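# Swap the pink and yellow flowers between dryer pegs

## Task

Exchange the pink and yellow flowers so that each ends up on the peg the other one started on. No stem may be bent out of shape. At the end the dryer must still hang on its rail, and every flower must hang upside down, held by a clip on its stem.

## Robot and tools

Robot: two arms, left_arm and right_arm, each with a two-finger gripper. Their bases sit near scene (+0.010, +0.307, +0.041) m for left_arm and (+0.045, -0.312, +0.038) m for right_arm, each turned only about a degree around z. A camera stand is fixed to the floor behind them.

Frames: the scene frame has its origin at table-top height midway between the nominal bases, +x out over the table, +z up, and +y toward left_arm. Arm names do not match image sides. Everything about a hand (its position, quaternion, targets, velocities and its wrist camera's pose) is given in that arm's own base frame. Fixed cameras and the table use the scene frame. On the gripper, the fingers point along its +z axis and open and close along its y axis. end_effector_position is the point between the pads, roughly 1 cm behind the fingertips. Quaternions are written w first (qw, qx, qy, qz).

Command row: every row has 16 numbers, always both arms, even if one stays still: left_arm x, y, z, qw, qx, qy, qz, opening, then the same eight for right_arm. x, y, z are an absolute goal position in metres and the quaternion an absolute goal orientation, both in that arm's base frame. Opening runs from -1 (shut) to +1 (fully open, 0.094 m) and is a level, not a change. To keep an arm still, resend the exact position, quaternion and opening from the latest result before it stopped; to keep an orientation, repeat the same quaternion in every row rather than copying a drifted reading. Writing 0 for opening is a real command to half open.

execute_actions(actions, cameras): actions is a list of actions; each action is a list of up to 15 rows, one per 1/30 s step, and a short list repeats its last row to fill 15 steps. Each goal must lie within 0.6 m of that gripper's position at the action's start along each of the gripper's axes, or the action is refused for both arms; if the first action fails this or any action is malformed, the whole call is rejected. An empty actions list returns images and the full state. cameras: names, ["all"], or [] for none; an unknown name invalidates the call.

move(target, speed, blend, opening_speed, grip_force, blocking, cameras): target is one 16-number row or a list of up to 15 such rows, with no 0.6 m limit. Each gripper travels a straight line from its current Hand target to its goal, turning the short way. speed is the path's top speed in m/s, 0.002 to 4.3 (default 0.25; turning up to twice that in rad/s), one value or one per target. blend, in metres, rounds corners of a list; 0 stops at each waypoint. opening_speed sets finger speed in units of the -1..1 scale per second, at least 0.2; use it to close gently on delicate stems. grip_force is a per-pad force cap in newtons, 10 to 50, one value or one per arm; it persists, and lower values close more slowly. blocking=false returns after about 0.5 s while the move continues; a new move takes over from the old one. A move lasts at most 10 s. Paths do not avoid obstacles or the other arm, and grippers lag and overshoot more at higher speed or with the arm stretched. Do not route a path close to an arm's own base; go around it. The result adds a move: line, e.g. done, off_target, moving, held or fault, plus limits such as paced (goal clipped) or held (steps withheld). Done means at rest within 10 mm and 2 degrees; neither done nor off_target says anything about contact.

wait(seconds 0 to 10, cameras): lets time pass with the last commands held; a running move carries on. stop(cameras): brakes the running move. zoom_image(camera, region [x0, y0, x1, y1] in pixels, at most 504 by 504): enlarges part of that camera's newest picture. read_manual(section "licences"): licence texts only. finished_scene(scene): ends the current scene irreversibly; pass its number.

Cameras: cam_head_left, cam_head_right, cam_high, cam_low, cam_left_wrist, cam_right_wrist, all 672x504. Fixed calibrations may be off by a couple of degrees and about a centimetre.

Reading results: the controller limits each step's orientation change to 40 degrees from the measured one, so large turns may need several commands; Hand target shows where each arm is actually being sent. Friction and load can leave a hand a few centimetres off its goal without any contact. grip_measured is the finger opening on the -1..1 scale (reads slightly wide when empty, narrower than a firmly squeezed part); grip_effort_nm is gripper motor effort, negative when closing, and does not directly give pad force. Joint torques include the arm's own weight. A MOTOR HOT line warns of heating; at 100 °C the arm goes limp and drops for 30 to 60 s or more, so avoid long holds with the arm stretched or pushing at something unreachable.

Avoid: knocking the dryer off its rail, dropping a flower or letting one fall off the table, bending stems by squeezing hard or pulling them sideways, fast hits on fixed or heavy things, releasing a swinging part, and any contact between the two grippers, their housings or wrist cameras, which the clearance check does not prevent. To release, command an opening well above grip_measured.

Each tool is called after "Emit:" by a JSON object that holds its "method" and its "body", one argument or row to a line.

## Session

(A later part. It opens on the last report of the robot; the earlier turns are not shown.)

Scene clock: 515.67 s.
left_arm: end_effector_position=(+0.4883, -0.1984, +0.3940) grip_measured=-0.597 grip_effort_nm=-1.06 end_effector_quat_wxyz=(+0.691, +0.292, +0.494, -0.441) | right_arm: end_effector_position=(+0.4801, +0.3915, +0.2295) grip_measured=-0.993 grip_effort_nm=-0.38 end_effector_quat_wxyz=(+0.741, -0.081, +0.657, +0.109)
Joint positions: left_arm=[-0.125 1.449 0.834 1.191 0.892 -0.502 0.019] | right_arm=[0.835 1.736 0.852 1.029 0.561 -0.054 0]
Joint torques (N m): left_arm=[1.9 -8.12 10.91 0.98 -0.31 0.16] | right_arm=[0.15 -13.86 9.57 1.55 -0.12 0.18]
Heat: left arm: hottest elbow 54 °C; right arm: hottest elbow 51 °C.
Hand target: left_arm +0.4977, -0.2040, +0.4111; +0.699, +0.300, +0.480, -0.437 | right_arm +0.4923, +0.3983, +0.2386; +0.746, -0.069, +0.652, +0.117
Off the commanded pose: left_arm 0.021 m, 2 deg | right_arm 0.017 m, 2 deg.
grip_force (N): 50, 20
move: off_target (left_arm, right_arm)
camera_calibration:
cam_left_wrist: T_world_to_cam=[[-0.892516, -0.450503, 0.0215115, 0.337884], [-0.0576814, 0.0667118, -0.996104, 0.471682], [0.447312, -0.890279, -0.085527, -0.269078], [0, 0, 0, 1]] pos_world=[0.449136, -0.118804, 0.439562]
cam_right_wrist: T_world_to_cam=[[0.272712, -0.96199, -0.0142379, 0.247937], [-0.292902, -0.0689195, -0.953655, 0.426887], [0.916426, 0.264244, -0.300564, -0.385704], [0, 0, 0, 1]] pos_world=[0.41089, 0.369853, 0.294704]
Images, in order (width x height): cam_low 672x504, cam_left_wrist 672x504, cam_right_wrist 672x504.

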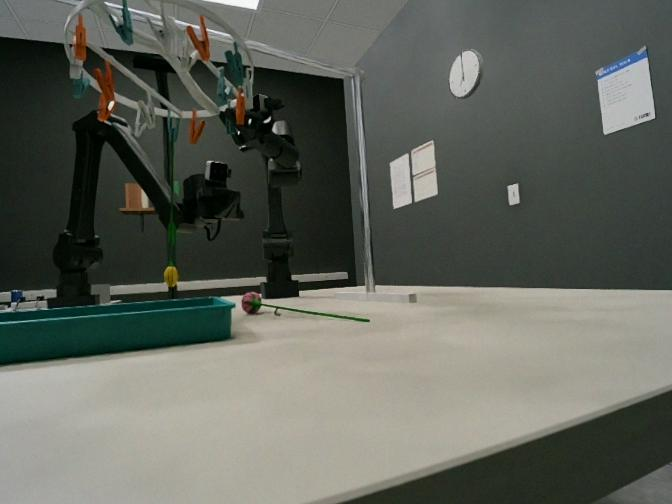

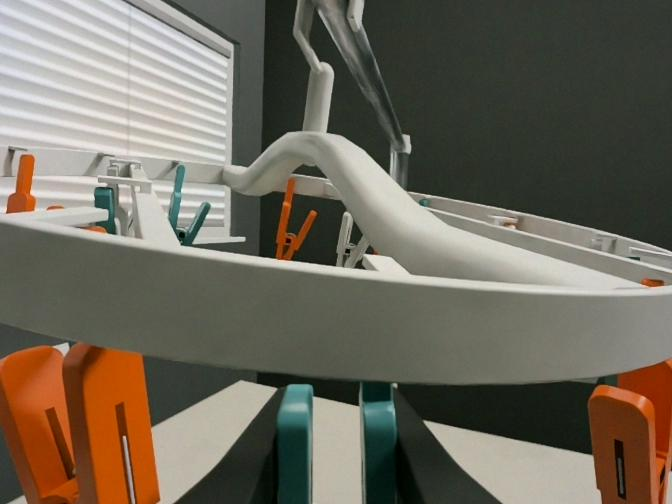

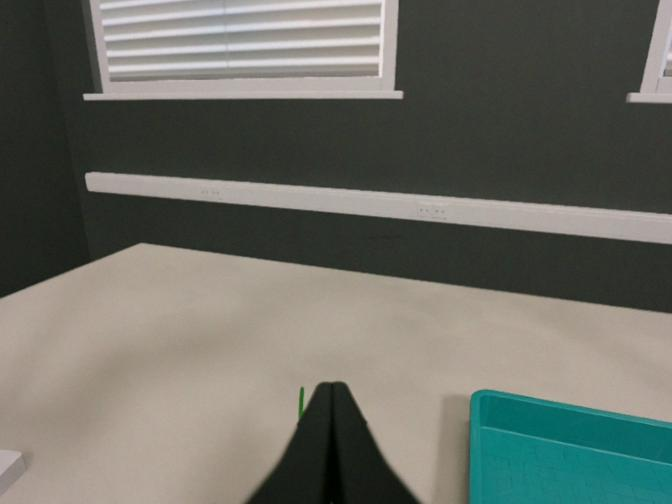

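Emit:
{"method": "move", "body": {
  "target": [
    [0.499, -0.2045, 0.4115, 0.6989, 0.3001, 0.4803, -0.4367, 0.2, 0.493, 0.399, 0.2385, 0.7457, -0.0693, 0.6526, 0.1172, 0.6],
    [0.462, -0.129, 0.388, 0.6989, 0.3001, 0.4803, -0.4367, 0.2, 0.40, 0.366, 0.24, 0.7457, -0.0693, 0.6526, 0.1172, 0.6]
  ],
  "speed": 0.15,
  "cameras": ["cam_high", "cam_head_left", "cam_head_right", "cam_low", "cam_right_wrist", "cam_left_wrist"]
}}

Scene clock: 522.03 s.
left_arm: end_effector_position=(+0.4646, -0.1334, +0.3830) grip_measured=+0.198 grip_effort_nm=0.06 end_effector_quat_wxyz=(+0.694, +0.298, +0.486, -0.440) | right_arm: end_effector_position=(+0.4059, +0.3657, +0.2359) grip_measured=+0.599 grip_effort_nm=0.08 end_effector_quat_wxyz=(+0.742, -0.069, +0.657, +0.113)
Joint positions: left_arm=[0.034 1.449 0.761 1.43 1.025 -0.679 0.056] | right_arm=[0.934 1.594 0.667 1.089 0.672 -0.054 0.075]
Joint torques (N m): left_arm=[3.31 -9 6.57 1.81 -0.2 -0.05] | right_arm=[1.26 -12.92 5.29 2.5 0.04 -0.06]
Heat: left arm: hottest elbow 54 °C; right arm: hottest elbow 51 °C.
Hand target: left_arm +0.4620, -0.1291, +0.3880; +0.699, +0.300, +0.481, -0.437 | right_arm +0.4001, +0.3660, +0.2398; +0.745, -0.069, +0.653, +0.117
Off the commanded pose: left_arm 0.007 m, 1 deg | right_arm 0.007 m, 1 deg.
grip_force (N): 50, 20
move: done
camera_calibration:
cam_left_wrist: T_world_to_cam=[[-0.896286, -0.443471, 0.0023409, 0.356296], [-0.0359373, 0.0673686, -0.997081, 0.445351], [0.442018, -0.893753, -0.0763187, -0.202958], [0, 0, 0, 1]] pos_world=[0.425059, -0.0533905, 0.427727]
cam_right_wrist: T_world_to_cam=[[0.262957, -0.964056, -0.0380747, 0.253679], [-0.295946, -0.0430358, -0.954235, 0.401262], [0.918297, 0.262191, -0.296625, -0.309743], [0, 0, 0, 1]] pos_world=[0.336481, 0.343041, 0.300679]

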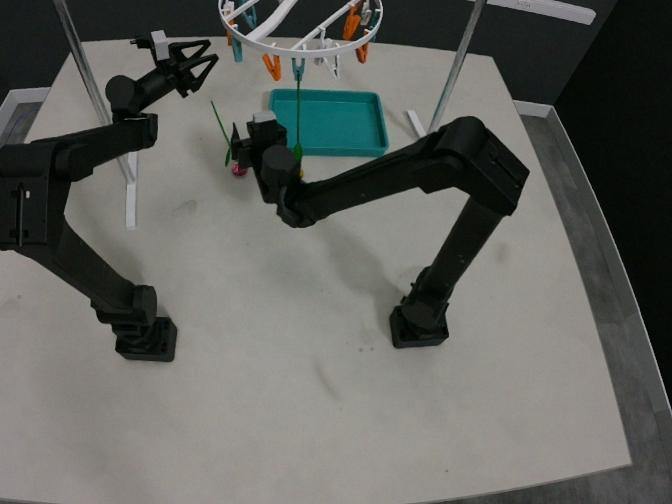

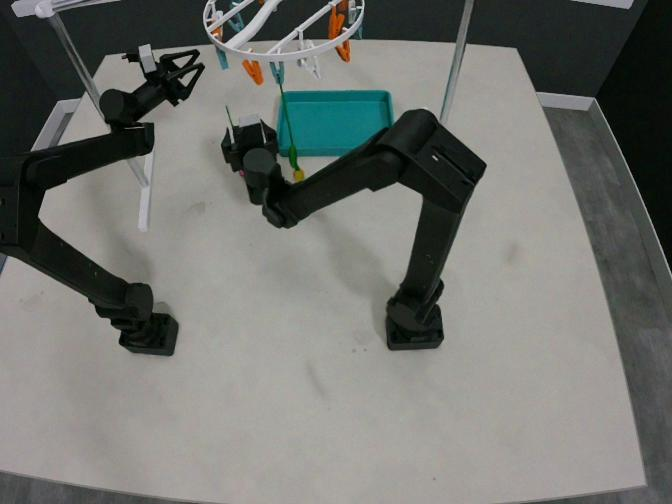

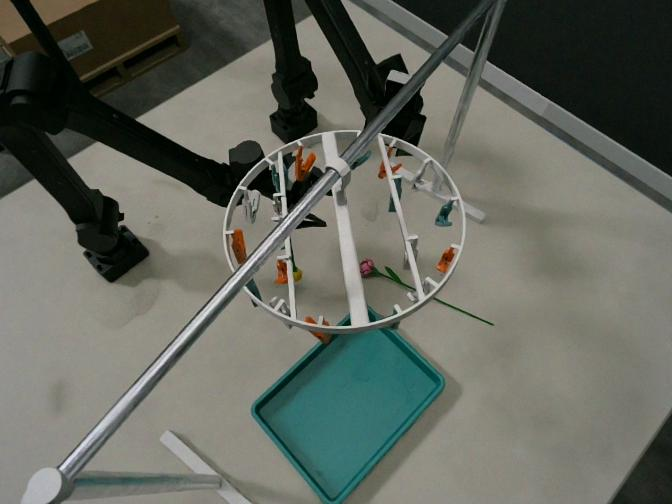

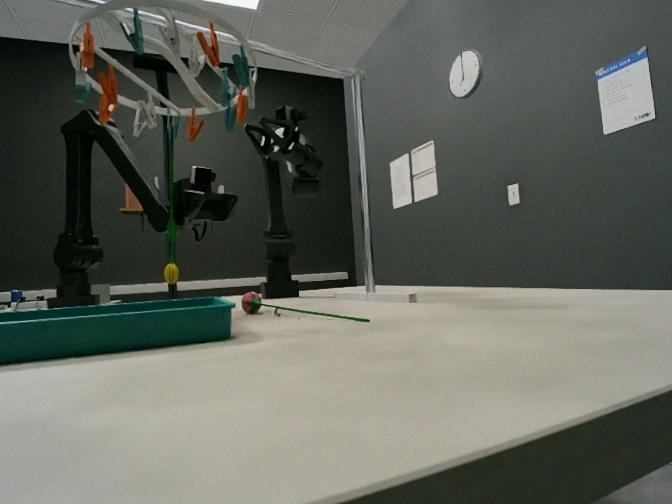

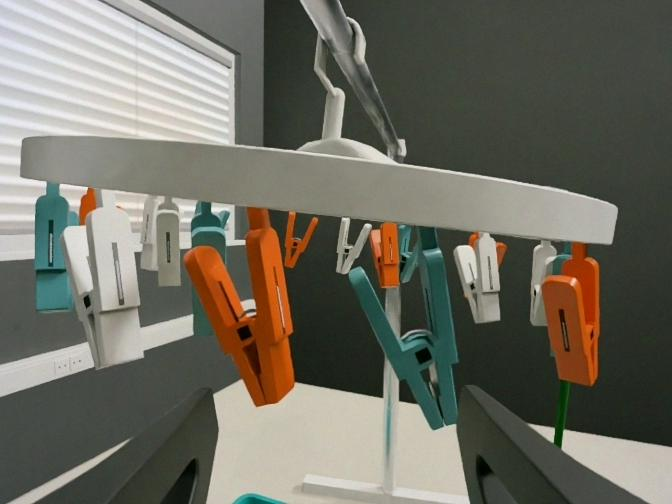

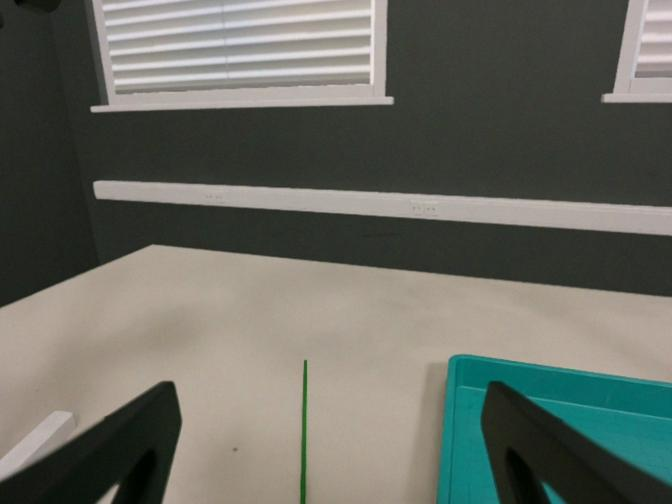

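Emit:
{"method": "move", "body": {
  "target": [
    [0.42, -0.05, 0.355, 0.6989, 0.3001, 0.4803, -0.4367, 0.2, 0.28, 0.33, 0.245, 0.7482, -0.0856, 0.6505, 0.0985, 0.6],
    [0.58, -0.06, 0.22, 0.2543, -0.1802, 0.9490, 0.0483, 0.2, 0.28, 0.15, 0.30, 0.7631, -0.0560, 0.6403, 0.0668, 0.4],
    [0.60, -0.06, 0.19, 0.2543, -0.1802, 0.9490, 0.0483, 0.2, 0.385, 0.112, 0.395, 0.7483, -0.2333, 0.5240, 0.3332, 0.3]
  ],
  "speed": 0.35,
  "blend": [0.02, 0.03, 0],
  "cameras": ["cam_left_wrist", "cam_right_wrist", "cam_low"]
}}

Scene clock: 567.53 s.
left_arm: end_effector_position=(+0.5741, -0.0538, +0.1679) grip_measured=+0.198 grip_effort_nm=0.06 end_effector_quat_wxyz=(+0.225, -0.177, +0.956, +0.060) | right_arm: end_effector_position=(+0.3757, +0.1140, +0.3674) grip_measured=+0.302 grip_effort_nm=-0.08 end_effector_quat_wxyz=(+0.734, -0.228, +0.544, +0.337)
Joint positions: left_arm=[-0.171 1.643 1.346 -0.881 -0.264 -0.484 0.056] | right_arm=[-0.028 0.997 0.436 1.014 -0.802 0.37 0.061]
Joint torques (N m): left_arm=[2.37 -11.93 12.34 1.92 -0.15 0.01] | right_arm=[0.15 -2.02 11.82 2.18 0.16 0.18]
Heat: left arm: hottest elbow 53 °C; right arm: hottest elbow 48 °C.
Hand target: left_arm +0.5979, -0.0597, +0.1907; +0.255, -0.180, +0.949, +0.048 | right_arm +0.3834, +0.1117, +0.3945; +0.748, -0.233, +0.524, +0.333
Off the commanded pose: left_arm 0.035 m, 4 deg | right_arm 0.029 m, 3 deg.
grip_force (N): 50, 20
move: off_target (left_arm, right_arm); blend cut to 0 m at target 2; target 3's new opening was sent with right_arm's hand 0.029 m and 3 deg from that target
camera_calibration:
cam_left_wrist: T_world_to_cam=[[0.355715, -0.933464, -0.0459518, -0.246839], [-0.934477, -0.35446, -0.0333301, 0.560865], [0.0148243, 0.0547969, -0.998387, 0.254441], [0, 0, 0, 1]] pos_world=[0.608147, -0.0455544, 0.261382]
cam_right_wrist: T_world_to_cam=[[0.744084, -0.667736, -0.0216421, -0.196548], [-0.0953188, -0.0740432, -0.992689, 0.449263], [0.661252, 0.740707, -0.118742, -0.200454], [0, 0, 0, 1]] pos_world=[0.321622, 0.0505002, 0.417922]
Images, in order (width x height): cam_low 672x504, cam_left_wrist 672x504, cam_right_wrist 672x504.

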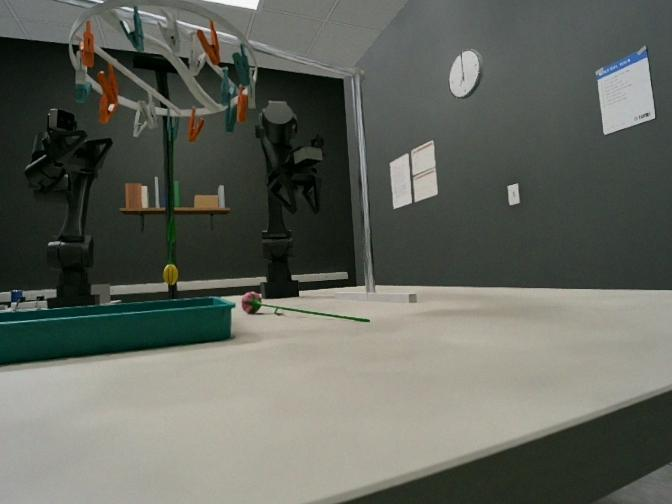

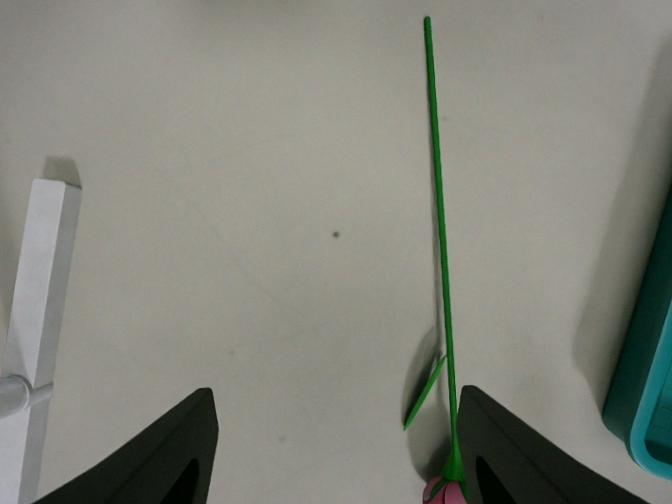

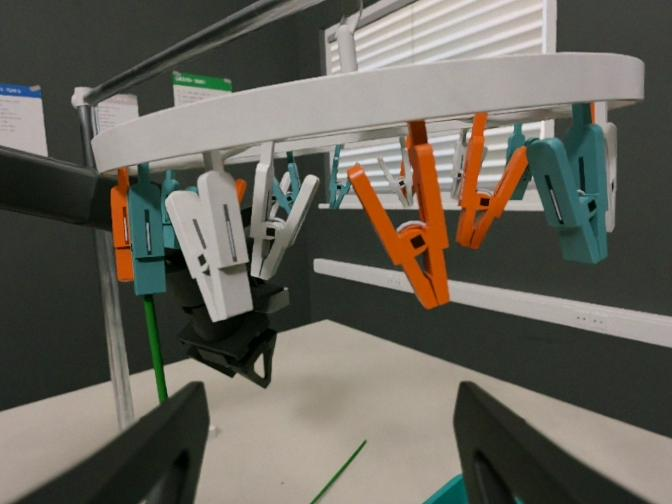

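Emit:
{"method": "move", "body": {
  "target": [0.690, -0.084, 0.055, 0.1486, -0.2106, 0.9657, 0.0324, 0.0, 0.385, 0.112, 0.395, 0.7483, -0.2333, 0.5240, 0.3332, 0.3],
  "speed": 0.2,
  "cameras": ["cam_left_wrist", "cam_low"]
}}

Scene clock: 579.07 s.
left_arm: end_effector_position=(+0.6712, -0.0865, +0.0413) grip_measured=+0.002 grip_effort_nm=-0.12 end_effector_quat_wxyz=(+0.135, -0.200, +0.970, +0.040) | right_arm: end_effector_position=(+0.3757, +0.1140, +0.3674) grip_measured=+0.301 grip_effort_nm=-0.08 end_effector_quat_wxyz=(+0.734, -0.228, +0.544, +0.337)
Joint positions: left_arm=[-0.171 2.088 1.698 -0.956 -0.172 -0.56 0.047] | right_arm=[-0.028 0.997 0.436 1.014 -0.802 0.37 0.061]
Joint torques (N m): left_arm=[3.19 -17.14 11.43 0.42 0.01 -0.07] | right_arm=[0.09 -2.2 11.78 2.14 0.16 0.18]
Heat: left arm: hottest elbow 57 °C; right arm: hottest elbow 50 °C.
Hand target: left_arm +0.6890, -0.0836, +0.0554; +0.149, -0.211, +0.966, +0.032 | right_arm +0.3834, +0.1117, +0.3945; +0.748, -0.233, +0.524, +0.333
Off the commanded pose: left_arm 0.023 m, 2 deg | right_arm 0.029 m, 3 deg.
grip_force (N): 50, 20
move: off_target (left_arm, right_arm)
camera_calibration:
cam_left_wrist: T_world_to_cam=[[0.388493, -0.92091, -0.0315759, -0.339195], [-0.908605, -0.388554, 0.153172, 0.607779], [-0.153327, -0.0308164, -0.987695, 0.233406], [0, 0, 0, 1]] pos_world=[0.719794, -0.0690201, 0.126728]
Images, in order (width x height): cam_low 672x504, cam_left_wrist 672x504.

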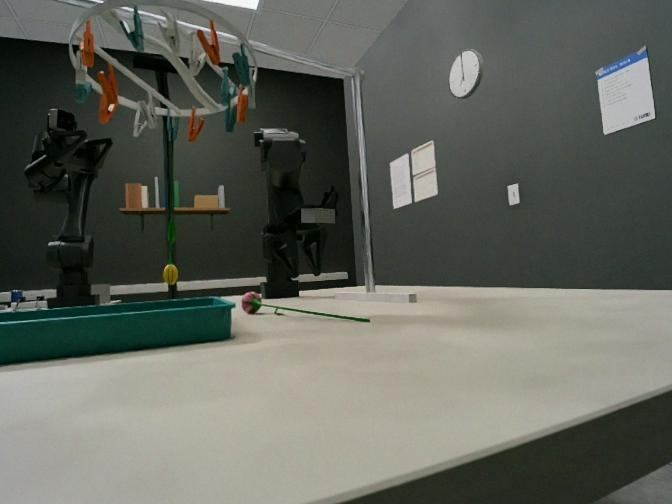

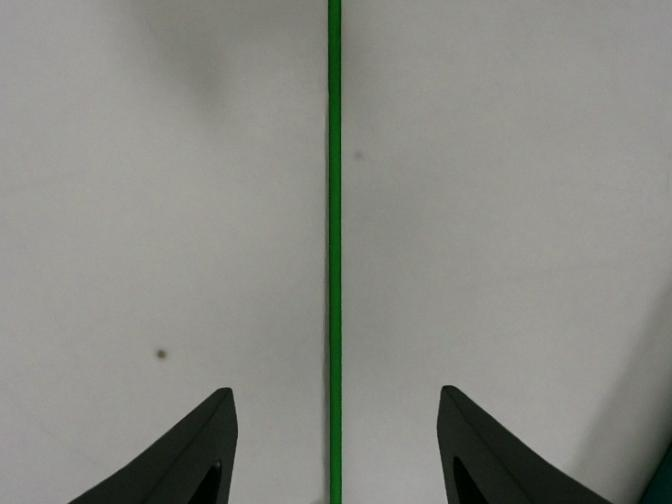

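Emit:
{"method": "move", "body": {
  "target": [0.693, -0.081, 0.004, 0.1486, -0.2106, 0.9657, 0.0324, 0.0, 0.385, 0.112, 0.395, 0.7483, -0.2333, 0.5240, 0.3332, 0.3],
  "speed": 0.08,
  "cameras": ["cam_left_wrist", "cam_low"]
}}

Emit:
{"method": "zoom_image", "body": {
  "camera": "cam_low",
  "region": [220, 180, 400, 330]
}}

Scene clock: 585.67 s.
left_arm: end_effector_position=(+0.6819, -0.0867, +0.0047) grip_measured=+0.002 grip_effort_nm=-0.12 end_effector_quat_wxyz=(+0.139, -0.202, +0.969, +0.037) | right_arm: end_effector_position=(+0.3757, +0.1140, +0.3674) grip_measured=+0.301 grip_effort_nm=-0.08 end_effector_quat_wxyz=(+0.734, -0.228, +0.544, +0.337)
Joint positions: left_arm=[-0.169 2.15 1.698 -0.884 -0.17 -0.56 0.047] | right_arm=[-0.028 0.997 0.436 1.014 -0.802 0.37 0.061]
Joint torques (N m): left_arm=[3.37 -17.38 8.73 1.57 0.02 0] | right_arm=[0.21 -2.32 11.81 2.1 0.17 0.19]
Heat: left arm: hottest elbow 56 °C; right arm: hottest elbow 51 °C.
Hand target: left_arm +0.6926, -0.0809, +0.0040; +0.148, -0.211, +0.966, +0.032 | right_arm +0.3834, +0.1117, +0.3945; +0.748, -0.233, +0.524, +0.333
Off the commanded pose: left_arm 0.013 m, 2 deg | right_arm 0.029 m, 3 deg.
grip_force (N): 50, 20
move: off_target (left_arm, right_arm)
camera_calibration:
cam_left_wrist: T_world_to_cam=[[0.391272, -0.91995, -0.02446, -0.346605], [-0.90909, -0.390511, 0.145111, 0.623098], [-0.143047, -0.0345415, -0.989113, 0.191613], [0, 0, 0, 1]] pos_world=[0.729478, -0.0689142, 0.0906307]
Images, in order (width x height): cam_low 672x504, cam_left_wrist 672x504.

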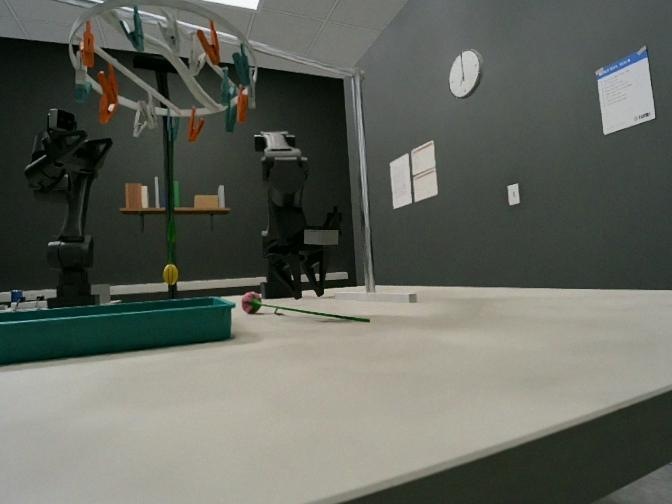

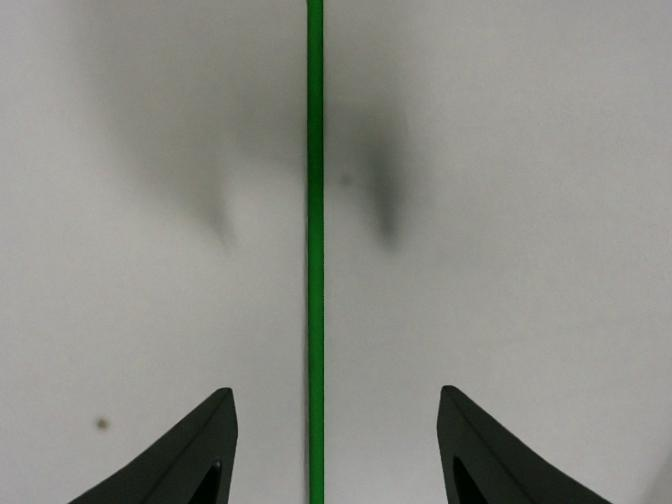

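Scaled by 2.800 from the camera's 672x504 image, which has a finer 960x720 frame.

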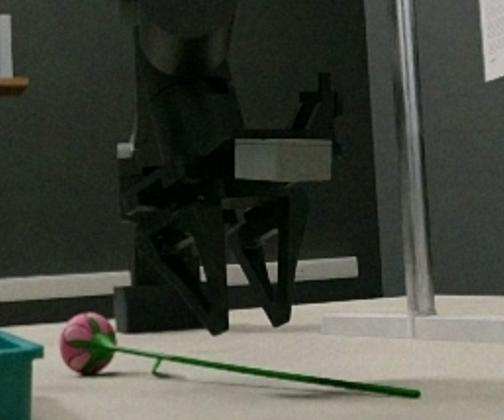

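Emit:
{"method": "move", "body": {
  "target": [0.691, -0.0745, -0.024, 0.1486, -0.2106, 0.9657, 0.0324, 0.0, 0.385, 0.112, 0.395, 0.7483, -0.2333, 0.5240, 0.3332, 0.3],
  "speed": 0.06,
  "cameras": ["cam_left_wrist", "cam_low"]
}}

Emit:
{"method": "zoom_image", "body": {
  "camera": "cam_low",
  "region": [220, 180, 400, 330]
}}

Scene clock: 594.90 s.
left_arm: end_effector_position=(+0.6870, -0.0816, -0.0165) grip_measured=+0.002 grip_effort_nm=-0.12 end_effector_quat_wxyz=(+0.147, -0.207, +0.967, +0.033) | right_arm: end_effector_position=(+0.3757, +0.1140, +0.3674) grip_measured=+0.301 grip_effort_nm=-0.08 end_effector_quat_wxyz=(+0.734, -0.228, +0.544, +0.337)
Joint positions: left_arm=[-0.16 2.178 1.682 -0.822 -0.168 -0.56 0.047] | right_arm=[-0.028 0.997 0.436 1.014 -0.802 0.37 0.061]
Joint torques (N m): left_arm=[3.31 -17.55 7.45 1.59 0.02 0.1] | right_arm=[0.03 -2.2 11.84 2.15 0.15 0.19]
Heat: left arm: hottest elbow 55 °C; right arm: hottest elbow 52 °C.
Hand target: left_arm +0.6907, -0.0746, -0.0240; +0.149, -0.211, +0.966, +0.032 | right_arm +0.3834, +0.1117, +0.3945; +0.748, -0.233, +0.524, +0.333
Off the commanded pose: left_arm 0.011 m, 0 deg | right_arm 0.029 m, 3 deg.
grip_force (N): 50, 20
move: off_target (left_arm, right_arm)
camera_calibration:
cam_left_wrist: T_world_to_cam=[[0.399525, -0.916635, -0.0126969, -0.349605], [-0.908135, -0.397635, 0.131058, 0.631417], [-0.125181, -0.0408304, -0.991293, 0.158707], [0, 0, 0, 1]] pos_world=[0.732955, -0.0629059, 0.0701341]
Images, in order (width x height): cam_low 672x504, cam_left_wrist 672x504.

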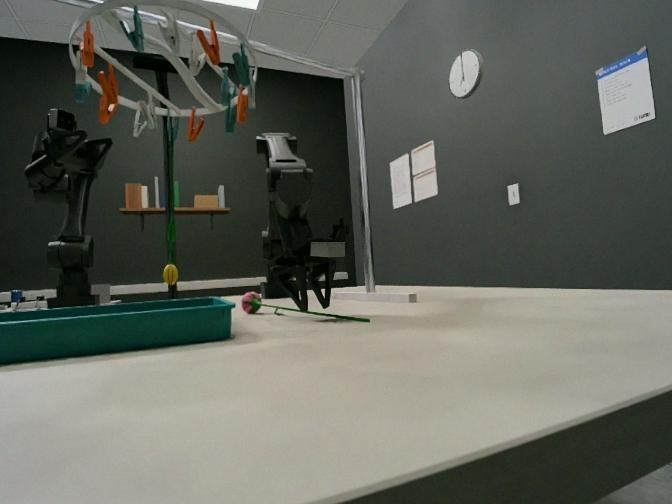

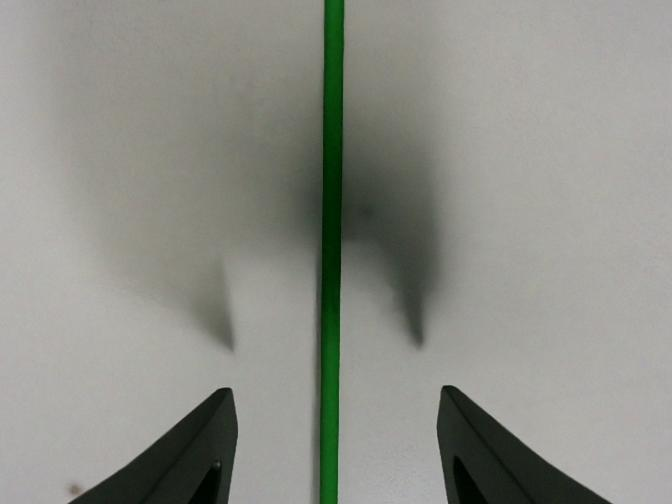

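Scaled by 2.800 from the camera's 672x504 image, which has a finer 960x720 frame.

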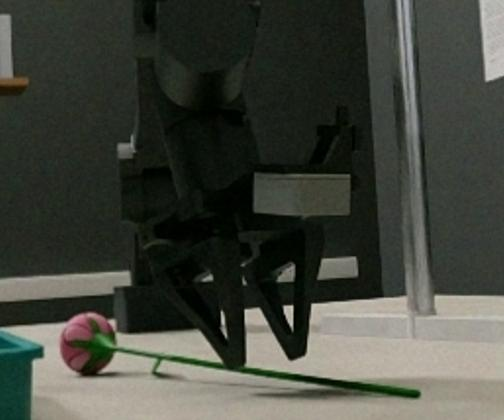

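Emit:
{"method": "move", "body": {
  "target": [0.684, -0.0745, -0.033, 0.1486, -0.2106, 0.9657, 0.0324, 0.0, 0.385, 0.112, 0.395, 0.7483, -0.2333, 0.5240, 0.3332, 0.3],
  "speed": 0.05,
  "cameras": ["cam_left_wrist", "cam_low"]
}}

Emit:
{"method": "zoom_image", "body": {
  "camera": "cam_low",
  "region": [280, 270, 360, 330]
}}

Scene clock: 600.87 s.
left_arm: end_effector_position=(+0.6809, -0.0806, -0.0270) grip_measured=+0.002 grip_effort_nm=-0.12 end_effector_quat_wxyz=(+0.147, -0.207, +0.967, +0.034) | right_arm: end_effector_position=(+0.3757, +0.1140, +0.3674) grip_measured=+0.301 grip_effort_nm=-0.07 end_effector_quat_wxyz=(+0.734, -0.228, +0.544, +0.337)
Joint positions: left_arm=[-0.16 2.178 1.651 -0.792 -0.168 -0.56 0.047] | right_arm=[-0.028 0.997 0.436 1.014 -0.802 0.37 0.061]
Joint torques (N m): left_arm=[3.25 -17.67 7.12 1.59 0 0.09] | right_arm=[0.21 -2.2 11.82 2.14 0.17 0.18]
Heat: left arm: hottest elbow 55 °C; right arm: hottest elbow 53 °C.
Hand target: left_arm +0.6837, -0.0746, -0.0330; +0.148, -0.211, +0.966, +0.032 | right_arm +0.3834, +0.1117, +0.3945; +0.748, -0.233, +0.524, +0.333
Off the commanded pose: left_arm 0.009 m, 1 deg | right_arm 0.029 m, 3 deg.
grip_force (N): 50, 20
move: off_target (right_arm)
camera_calibration:
cam_left_wrist: T_world_to_cam=[[0.399479, -0.916642, -0.0135747, -0.346343], [-0.907947, -0.39765, 0.132315, 0.627545], [-0.126684, -0.0405321, -0.991115, 0.148589], [0, 0, 0, 1]] pos_world=[0.726958, -0.0619064, 0.0595339]
Images, in order (width x height): cam_low 672x504, cam_left_wrist 672x504.

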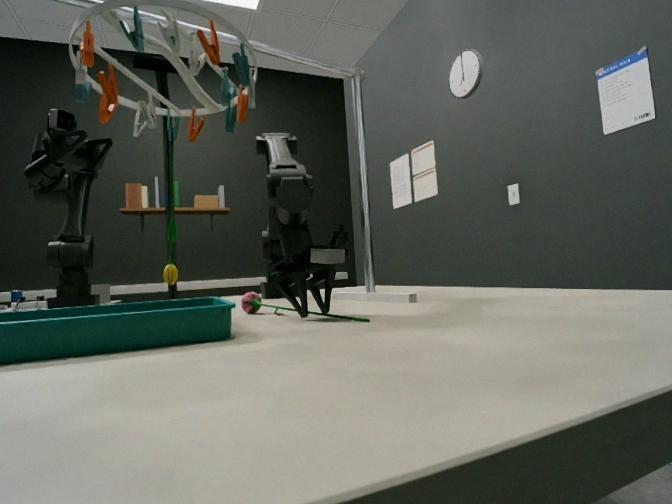

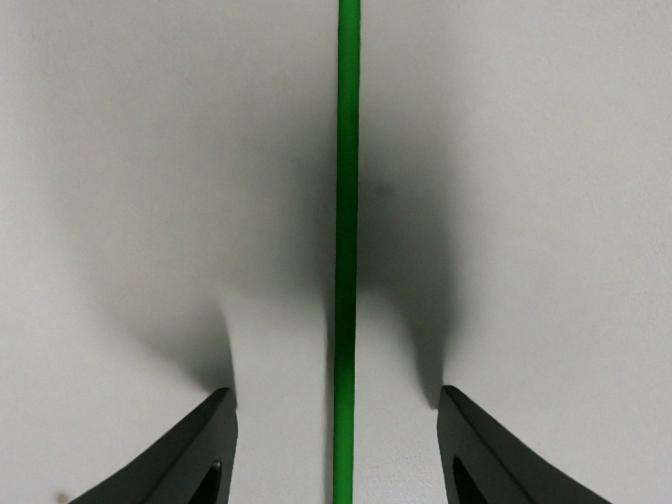

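Scaled by 6.300 from the camera's 672x504 image, which has a finer 960x720 frame.

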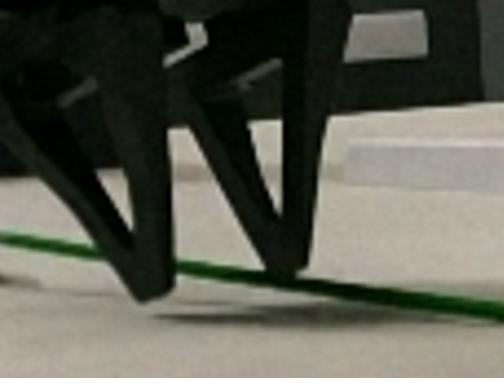

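Emit:
{"method": "move", "body": {
  "target": [0.684, -0.0745, -0.033, 0.1486, -0.2106, 0.9657, 0.0324, -0.6, 0.385, 0.112, 0.395, 0.7483, -0.2333, 0.5240, 0.3332, 0.3],
  "opening_speed": 1.0
}}

Emit:
{"method": "move", "body": {
  "target": [0.684, -0.0745, -0.033, 0.1486, -0.2106, 0.9657, 0.0324, -1, 0.385, 0.112, 0.395, 0.7483, -0.2333, 0.5240, 0.3332, 0.3],
  "grip_force": [20, 50],
  "cameras": ["cam_left_wrist", "cam_low"]
}}

Emit:
{"method": "zoom_image", "body": {
  "camera": "cam_low",
  "region": [230, 270, 380, 330]
}}

Scene clock: 605.10 s.
left_arm: end_effector_position=(+0.6809, -0.0806, -0.0270) grip_measured=-0.598 grip_effort_nm=-0.12 end_effector_quat_wxyz=(+0.147, -0.207, +0.967, +0.034) | right_arm: end_effector_position=(+0.3757, +0.1140, +0.3674) grip_measured=+0.301 grip_effort_nm=-0.08 end_effector_quat_wxyz=(+0.734, -0.228, +0.544, +0.337)
Joint positions: left_arm=[-0.16 2.178 1.651 -0.792 -0.168 -0.56 0.019] | right_arm=[-0.028 0.997 0.436 1.014 -0.802 0.37 0.061]
Joint torques (N m): left_arm=[3.31 -17.61 7.12 1.59 0 0.09] | right_arm=[0.03 -2.26 11.82 2.13 0.17 0.18]
Heat: left arm: hottest elbow 54 °C; right arm: hottest elbow 54 °C.
Hand target: left_arm +0.6837, -0.0746, -0.0330; +0.148, -0.211, +0.966, +0.032 | right_arm +0.3834, +0.1117, +0.3945; +0.748, -0.233, +0.524, +0.333
Off the commanded pose: left_arm 0.009 m, 1 deg | right_arm 0.029 m, 3 deg.
grip_force (N): 50, 20
move: off_target (right_arm)

Scene clock: 606.53 s.
left_arm: end_effector_position=(+0.6809, -0.0806, -0.0270) grip_measured=-0.921 grip_effort_nm=-0.49 end_effector_quat_wxyz=(+0.147, -0.207, +0.967, +0.034) | right_arm: end_effector_position=(+0.3757, +0.1140, +0.3674) grip_measured=+0.301 grip_effort_nm=-0.07 end_effector_quat_wxyz=(+0.734, -0.228, +0.544, +0.337)
Joint positions: left_arm=[-0.16 2.178 1.651 -0.792 -0.168 -0.56 0.004] | right_arm=[-0.028 0.997 0.436 1.014 -0.802 0.37 0.061]
Joint torques (N m): left_arm=[3.25 -17.73 7.13 1.61 0.01 0.09] | right_arm=[-0.03 -2.32 11.79 2.13 0.16 0.19]
Heat: left arm: hottest elbow 54 °C; right arm: hottest elbow 54 °C.
Hand target: left_arm +0.6837, -0.0746, -0.0330; +0.148, -0.211, +0.966, +0.032 | right_arm +0.3834, +0.1117, +0.3945; +0.748, -0.233, +0.524, +0.333
Off the commanded pose: left_arm 0.009 m, 1 deg | right_arm 0.029 m, 3 deg.
grip_force (N): 20, 50
move: off_target (right_arm)
camera_calibration:
cam_left_wrist: T_world_to_cam=[[0.399479, -0.916642, -0.0135747, -0.346343], [-0.907947, -0.39765, 0.132315, 0.627545], [-0.126684, -0.0405321, -0.991115, 0.148589], [0, 0, 0, 1]] pos_world=[0.726958, -0.0619064, 0.0595339]
Images, in order (width x height): cam_low 672x504, cam_left_wrist 672x504.

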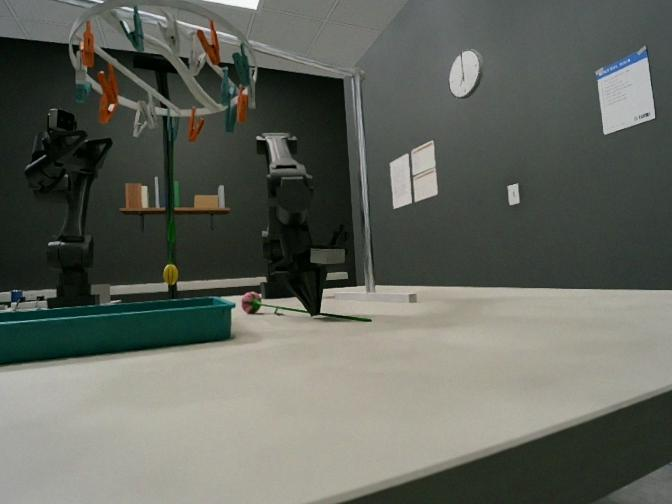

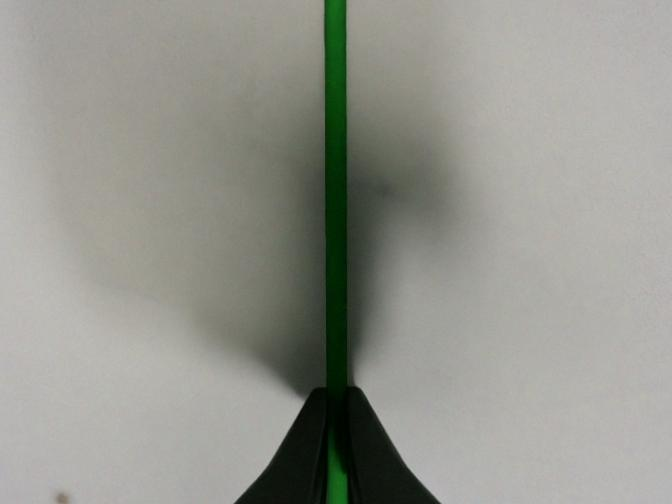

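Scaled by 3.360 from the camera's 672x504 image, which has a finer 960x720 frame.

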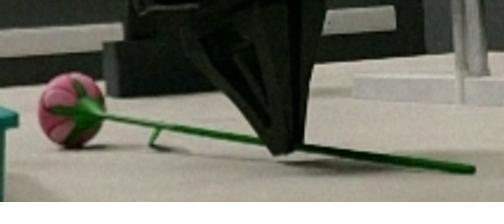

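Emit:
{"method": "move", "body": {
  "target": [
    [0.684, -0.0745, 0.045, 0.1486, -0.2106, 0.9657, 0.0324, -1, 0.385, 0.112, 0.395, 0.7483, -0.2333, 0.5240, 0.3332, 0.3],
    [0.62, -0.085, 0.155, 0.4134, -0.1884, 0.8865, 0.0879, -1, 0.385, 0.112, 0.395, 0.7483, -0.2333, 0.5240, 0.3332, 0.3]
  ],
  "speed": [0.08, 0.2],
  "blend": [0.01, 0],
  "cameras": ["cam_left_wrist", "cam_low"]
}}

Scene clock: 646.27 s.
left_arm: end_effector_position=(+0.6173, -0.0782, +0.1386) grip_measured=-0.921 grip_effort_nm=-0.51 end_effector_quat_wxyz=(+0.396, -0.193, +0.893, +0.095) | right_arm: end_effector_position=(+0.3757, +0.1140, +0.3674) grip_measured=+0.301 grip_effort_nm=-0.07 end_effector_quat_wxyz=(+0.734, -0.228, +0.544, +0.337)
Joint positions: left_arm=[-0.261 1.698 1.19 -0.362 -0.507 -0.499 0.004] | right_arm=[-0.028 0.997 0.436 1.014 -0.802 0.37 0.061]
Joint torques (N m): left_arm=[1.85 -14.92 7.79 2.41 -0.32 0.19] | right_arm=[0.09 -2.2 11.82 2.14 0.16 0.17]
Heat: left arm: hottest elbow 52 °C; right arm: hottest elbow 57 °C.
Hand target: left_arm +0.6198, -0.0848, +0.1550; +0.413, -0.189, +0.887, +0.088 | right_arm +0.3834, +0.1117, +0.3945; +0.748, -0.233, +0.524, +0.333
Off the commanded pose: left_arm 0.018 m, 2 deg | right_arm 0.029 m, 3 deg.
grip_force (N): 20, 50
move: off_target (left_arm, right_arm)
camera_calibration:
cam_left_wrist: T_world_to_cam=[[0.415318, -0.909142, -0.0311556, -0.3233], [-0.841627, -0.371027, -0.392432, 0.582734], [0.345217, 0.189206, -0.919253, 0.02149], [0, 0, 0, 1]] pos_world=[0.617299, -0.081781, 0.238366]
Images, in order (width x height): cam_low 672x504, cam_left_wrist 672x504.

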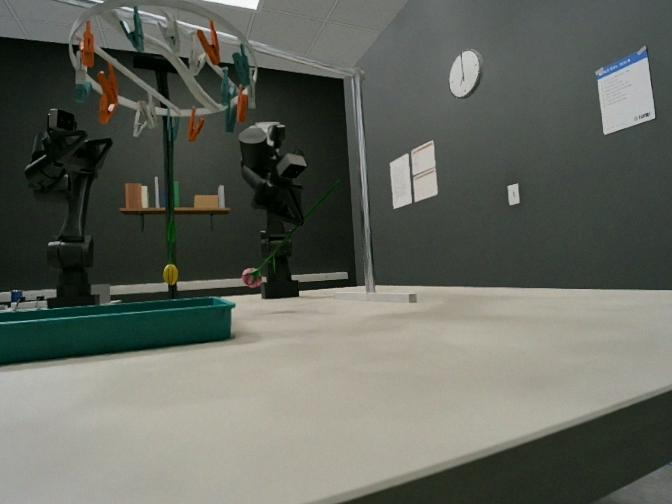

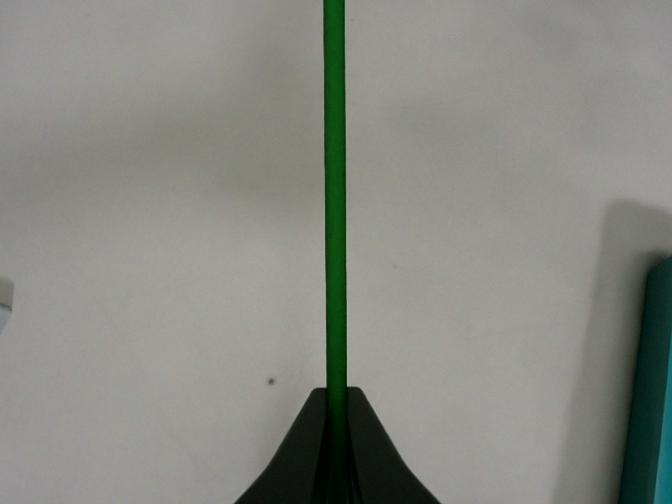

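Emit:
{"method": "move", "body": {
  "target": [
    [0.52, -0.10, 0.24, 0.6756, 0.0, 0.7373, 0.0, -1, 0.385, 0.112, 0.395, 0.7483, -0.2333, 0.5240, 0.3332, 0.3],
    [0.41, -0.10, 0.248, 0.7602, 0.2010, 0.5523, -0.2767, -1, 0.385, 0.112, 0.395, 0.7483, -0.2333, 0.5240, 0.3332, 0.3],
    [0.34, -0.22, 0.245, 0.7076, 0.2850, 0.5141, -0.3922, -1, 0.385, 0.112, 0.395, 0.7483, -0.2333, 0.5240, 0.3332, 0.3]
  ],
  "speed": 0.22,
  "blend": [0.03, 0.03, 0],
  "cameras": ["cam_left_wrist", "cam_low", "cam_right_wrist"]
}}

Scene clock: 654.27 s.
left_arm: end_effector_position=(+0.3428, -0.2164, +0.2418) grip_measured=-0.921 grip_effort_nm=-0.51 end_effector_quat_wxyz=(+0.703, +0.282, +0.524, -0.389) | right_arm: end_effector_position=(+0.3757, +0.1140, +0.3674) grip_measured=+0.301 grip_effort_nm=-0.07 end_effector_quat_wxyz=(+0.734, -0.228, +0.544, +0.337)
Joint positions: left_arm=[-0.292 1.451 0.287 1.545 0.671 -0.255 0.004] | right_arm=[-0.028 0.997 0.436 1.014 -0.802 0.37 0.061]
Joint torques (N m): left_arm=[1.67 -5.3 4.15 2.59 -0.23 0.04] | right_arm=[-0.03 -2.2 11.81 2.17 0.17 0.18]
Heat: left arm: hottest elbow 52 °C; right arm: hottest elbow 58 °C.
Hand target: left_arm +0.3400, -0.2199, +0.2450; +0.707, +0.285, +0.516, -0.391 | right_arm +0.3834, +0.1117, +0.3945; +0.748, -0.233, +0.524, +0.333
Off the commanded pose: left_arm 0.006 m, 1 deg | right_arm 0.029 m, 3 deg.
joint sent to its limit (left arm) — joint 4 (wrist pitch), upper limit. The joint targets still meet the commanded pose.
grip_force (N): 20, 50
move: off_target (right_arm)
camera_calibration:
cam_left_wrist: T_world_to_cam=[[-0.837771, -0.54602, -0.00137233, 0.169285], [-0.074505, 0.116804, -0.990356, 0.328096], [0.540914, -0.82959, -0.138536, -0.239117], [0, 0, 0, 1]] pos_world=[0.295609, -0.144259, 0.292038]
cam_right_wrist: T_world_to_cam=[[0.744084, -0.667736, -0.0216421, -0.196548], [-0.0953188, -0.0740432, -0.992689, 0.449263], [0.661252, 0.740707, -0.118742, -0.200454], [0, 0, 0, 1]] pos_world=[0.321622, 0.0505002, 0.417922]
Images, in order (width x height): cam_low 672x504, cam_left_wrist 672x504, cam_right_wrist 672x504.

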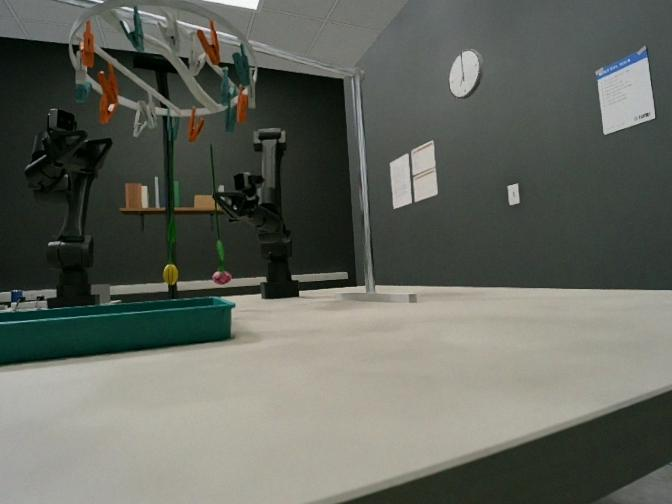

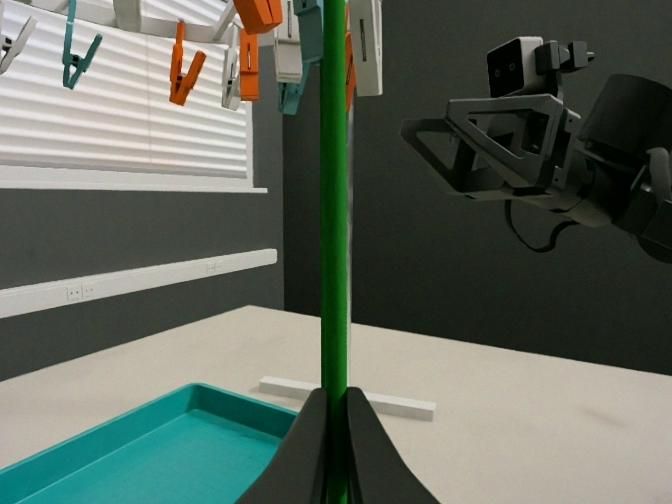

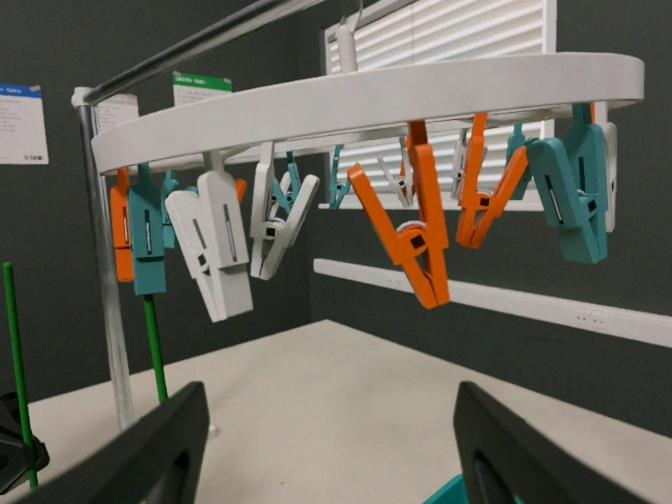

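Emit:
{"method": "zoom_image", "body": {
  "camera": "cam_right_wrist",
  "region": [320, 90, 500, 330]
}}

Scaled by 2.100 from the camera's 672x504 image, which has a finer 960x720 frame.

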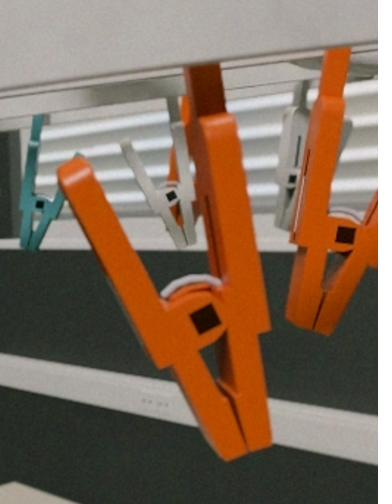

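Emit:
{"method": "move", "body": {
  "target": [
    [0.327, -0.30, 0.224, 0.7205, 0.2663, 0.5235, -0.3665, -1, 0.395, 0.111, 0.412, 0.7694, -0.2030, 0.5288, 0.2953, 0.3],
    [0.330, -0.375, 0.224, 0.7332, 0.2484, 0.5327, -0.3419, -1, 0.411, 0.110, 0.4285, 0.7764, -0.2155, 0.5240, 0.2771, 0.3],
    [0.358, -0.41, 0.224, 0.7967, 0.1021, 0.5788, -0.1405, -1, 0.411, 0.110, 0.4285, 0.7764, -0.2155, 0.5240, 0.2771, 0.3]
  ],
  "speed": 0.18,
  "blend": [0.02, 0.01, 0],
  "cameras": ["cam_left_wrist", "cam_low", "cam_right_wrist"]
}}

Emit:
{"method": "zoom_image", "body": {
  "camera": "cam_right_wrist",
  "region": [250, 120, 450, 400]
}}

Scene clock: 684.93 s.
left_arm: end_effector_position=(+0.3567, -0.3982, +0.2142) grip_measured=-0.921 grip_effort_nm=-0.51 end_effector_quat_wxyz=(+0.788, +0.110, +0.591, -0.132) | right_arm: end_effector_position=(+0.4028, +0.1062, +0.4033) grip_measured=+0.301 grip_effort_nm=-0.08 end_effector_quat_wxyz=(+0.765, -0.204, +0.541, +0.284)
Joint positions: left_arm=[-1.04 1.778 0.638 1.5 -0.657 0.244 0.004] | right_arm=[-0.004 0.986 0.526 0.897 -0.672 0.278 0.061]
Joint torques (N m): left_arm=[1.79 -9.23 6.78 2.56 0.06 0.15] | right_arm=[1.2 -2.9 12.25 1.28 0.25 -0.11]
Heat: left arm: hottest elbow 48 °C; right arm: hottest elbow 60 °C.
Hand target: left_arm +0.3575, -0.4096, +0.2239; +0.796, +0.102, +0.579, -0.141 | right_arm +0.4093, +0.1096, +0.4282; +0.776, -0.215, +0.524, +0.277
Off the commanded pose: left_arm 0.015 m, 2 deg | right_arm 0.027 m, 3 deg.
grip_force (N): 20, 50
move: off_target (left_arm, right_arm)
camera_calibration:
cam_left_wrist: T_world_to_cam=[[-0.3299, -0.943562, -0.0292746, -0.251876], [-0.133668, 0.0773882, -0.988, 0.328], [0.934505, -0.322028, -0.151655, -0.336643], [0, 0, 0, 1]] pos_world=[0.275344, -0.371452, 0.265637]
cam_right_wrist: T_world_to_cam=[[0.657374, -0.753411, 0.0152402, -0.19206], [-0.0580851, -0.0708243, -0.995796, 0.472838], [0.751323, 0.653725, -0.09032, -0.246824], [0, 0, 0, 1]] pos_world=[0.339164, 0.0501437, 0.451484]
Images, in order (width x height): cam_low 672x504, cam_left_wrist 672x504, cam_right_wrist 672x504.

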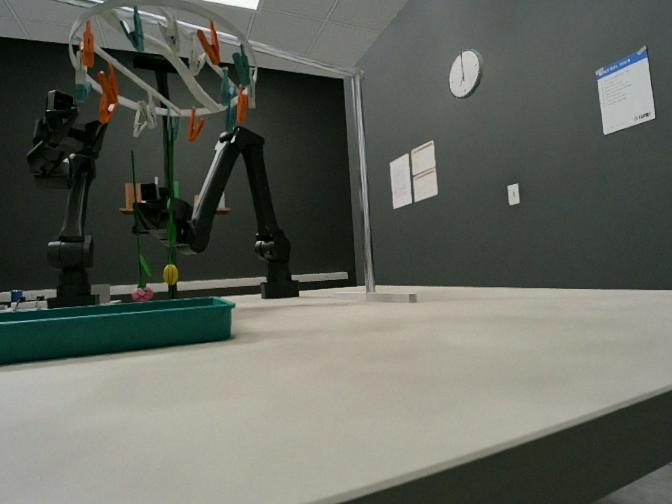

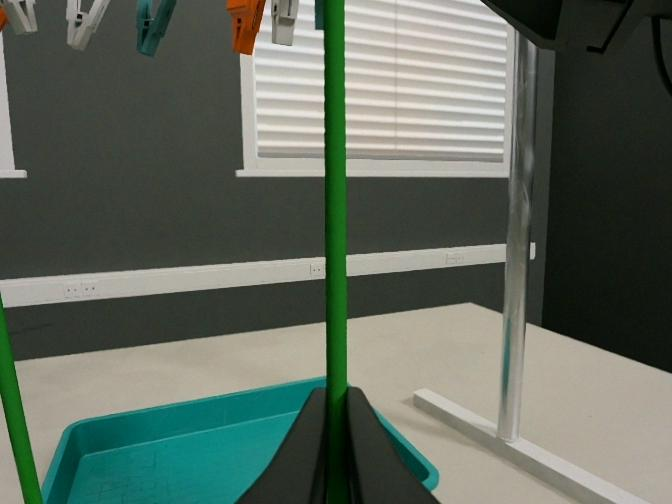

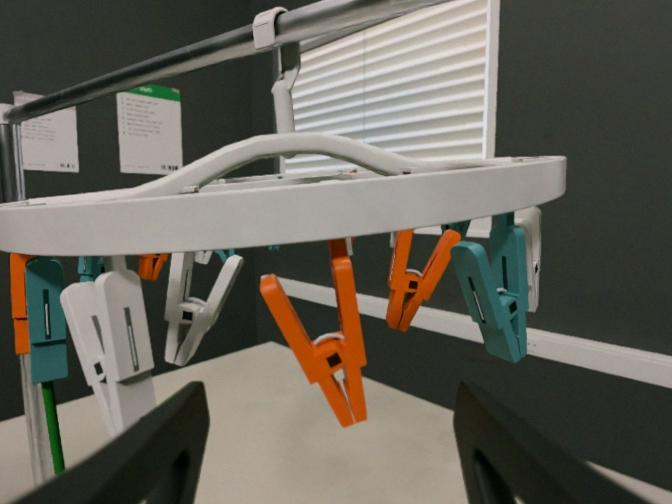

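Scaled by 1.800 from the camera's 672x504 image, which has a finer 960x720 frame.

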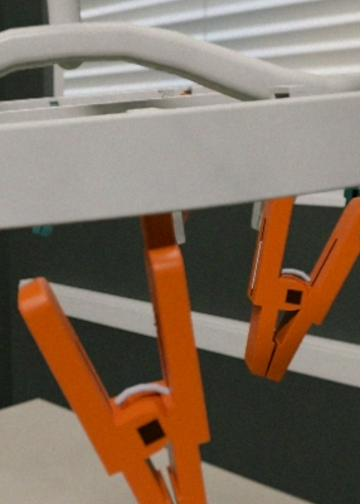

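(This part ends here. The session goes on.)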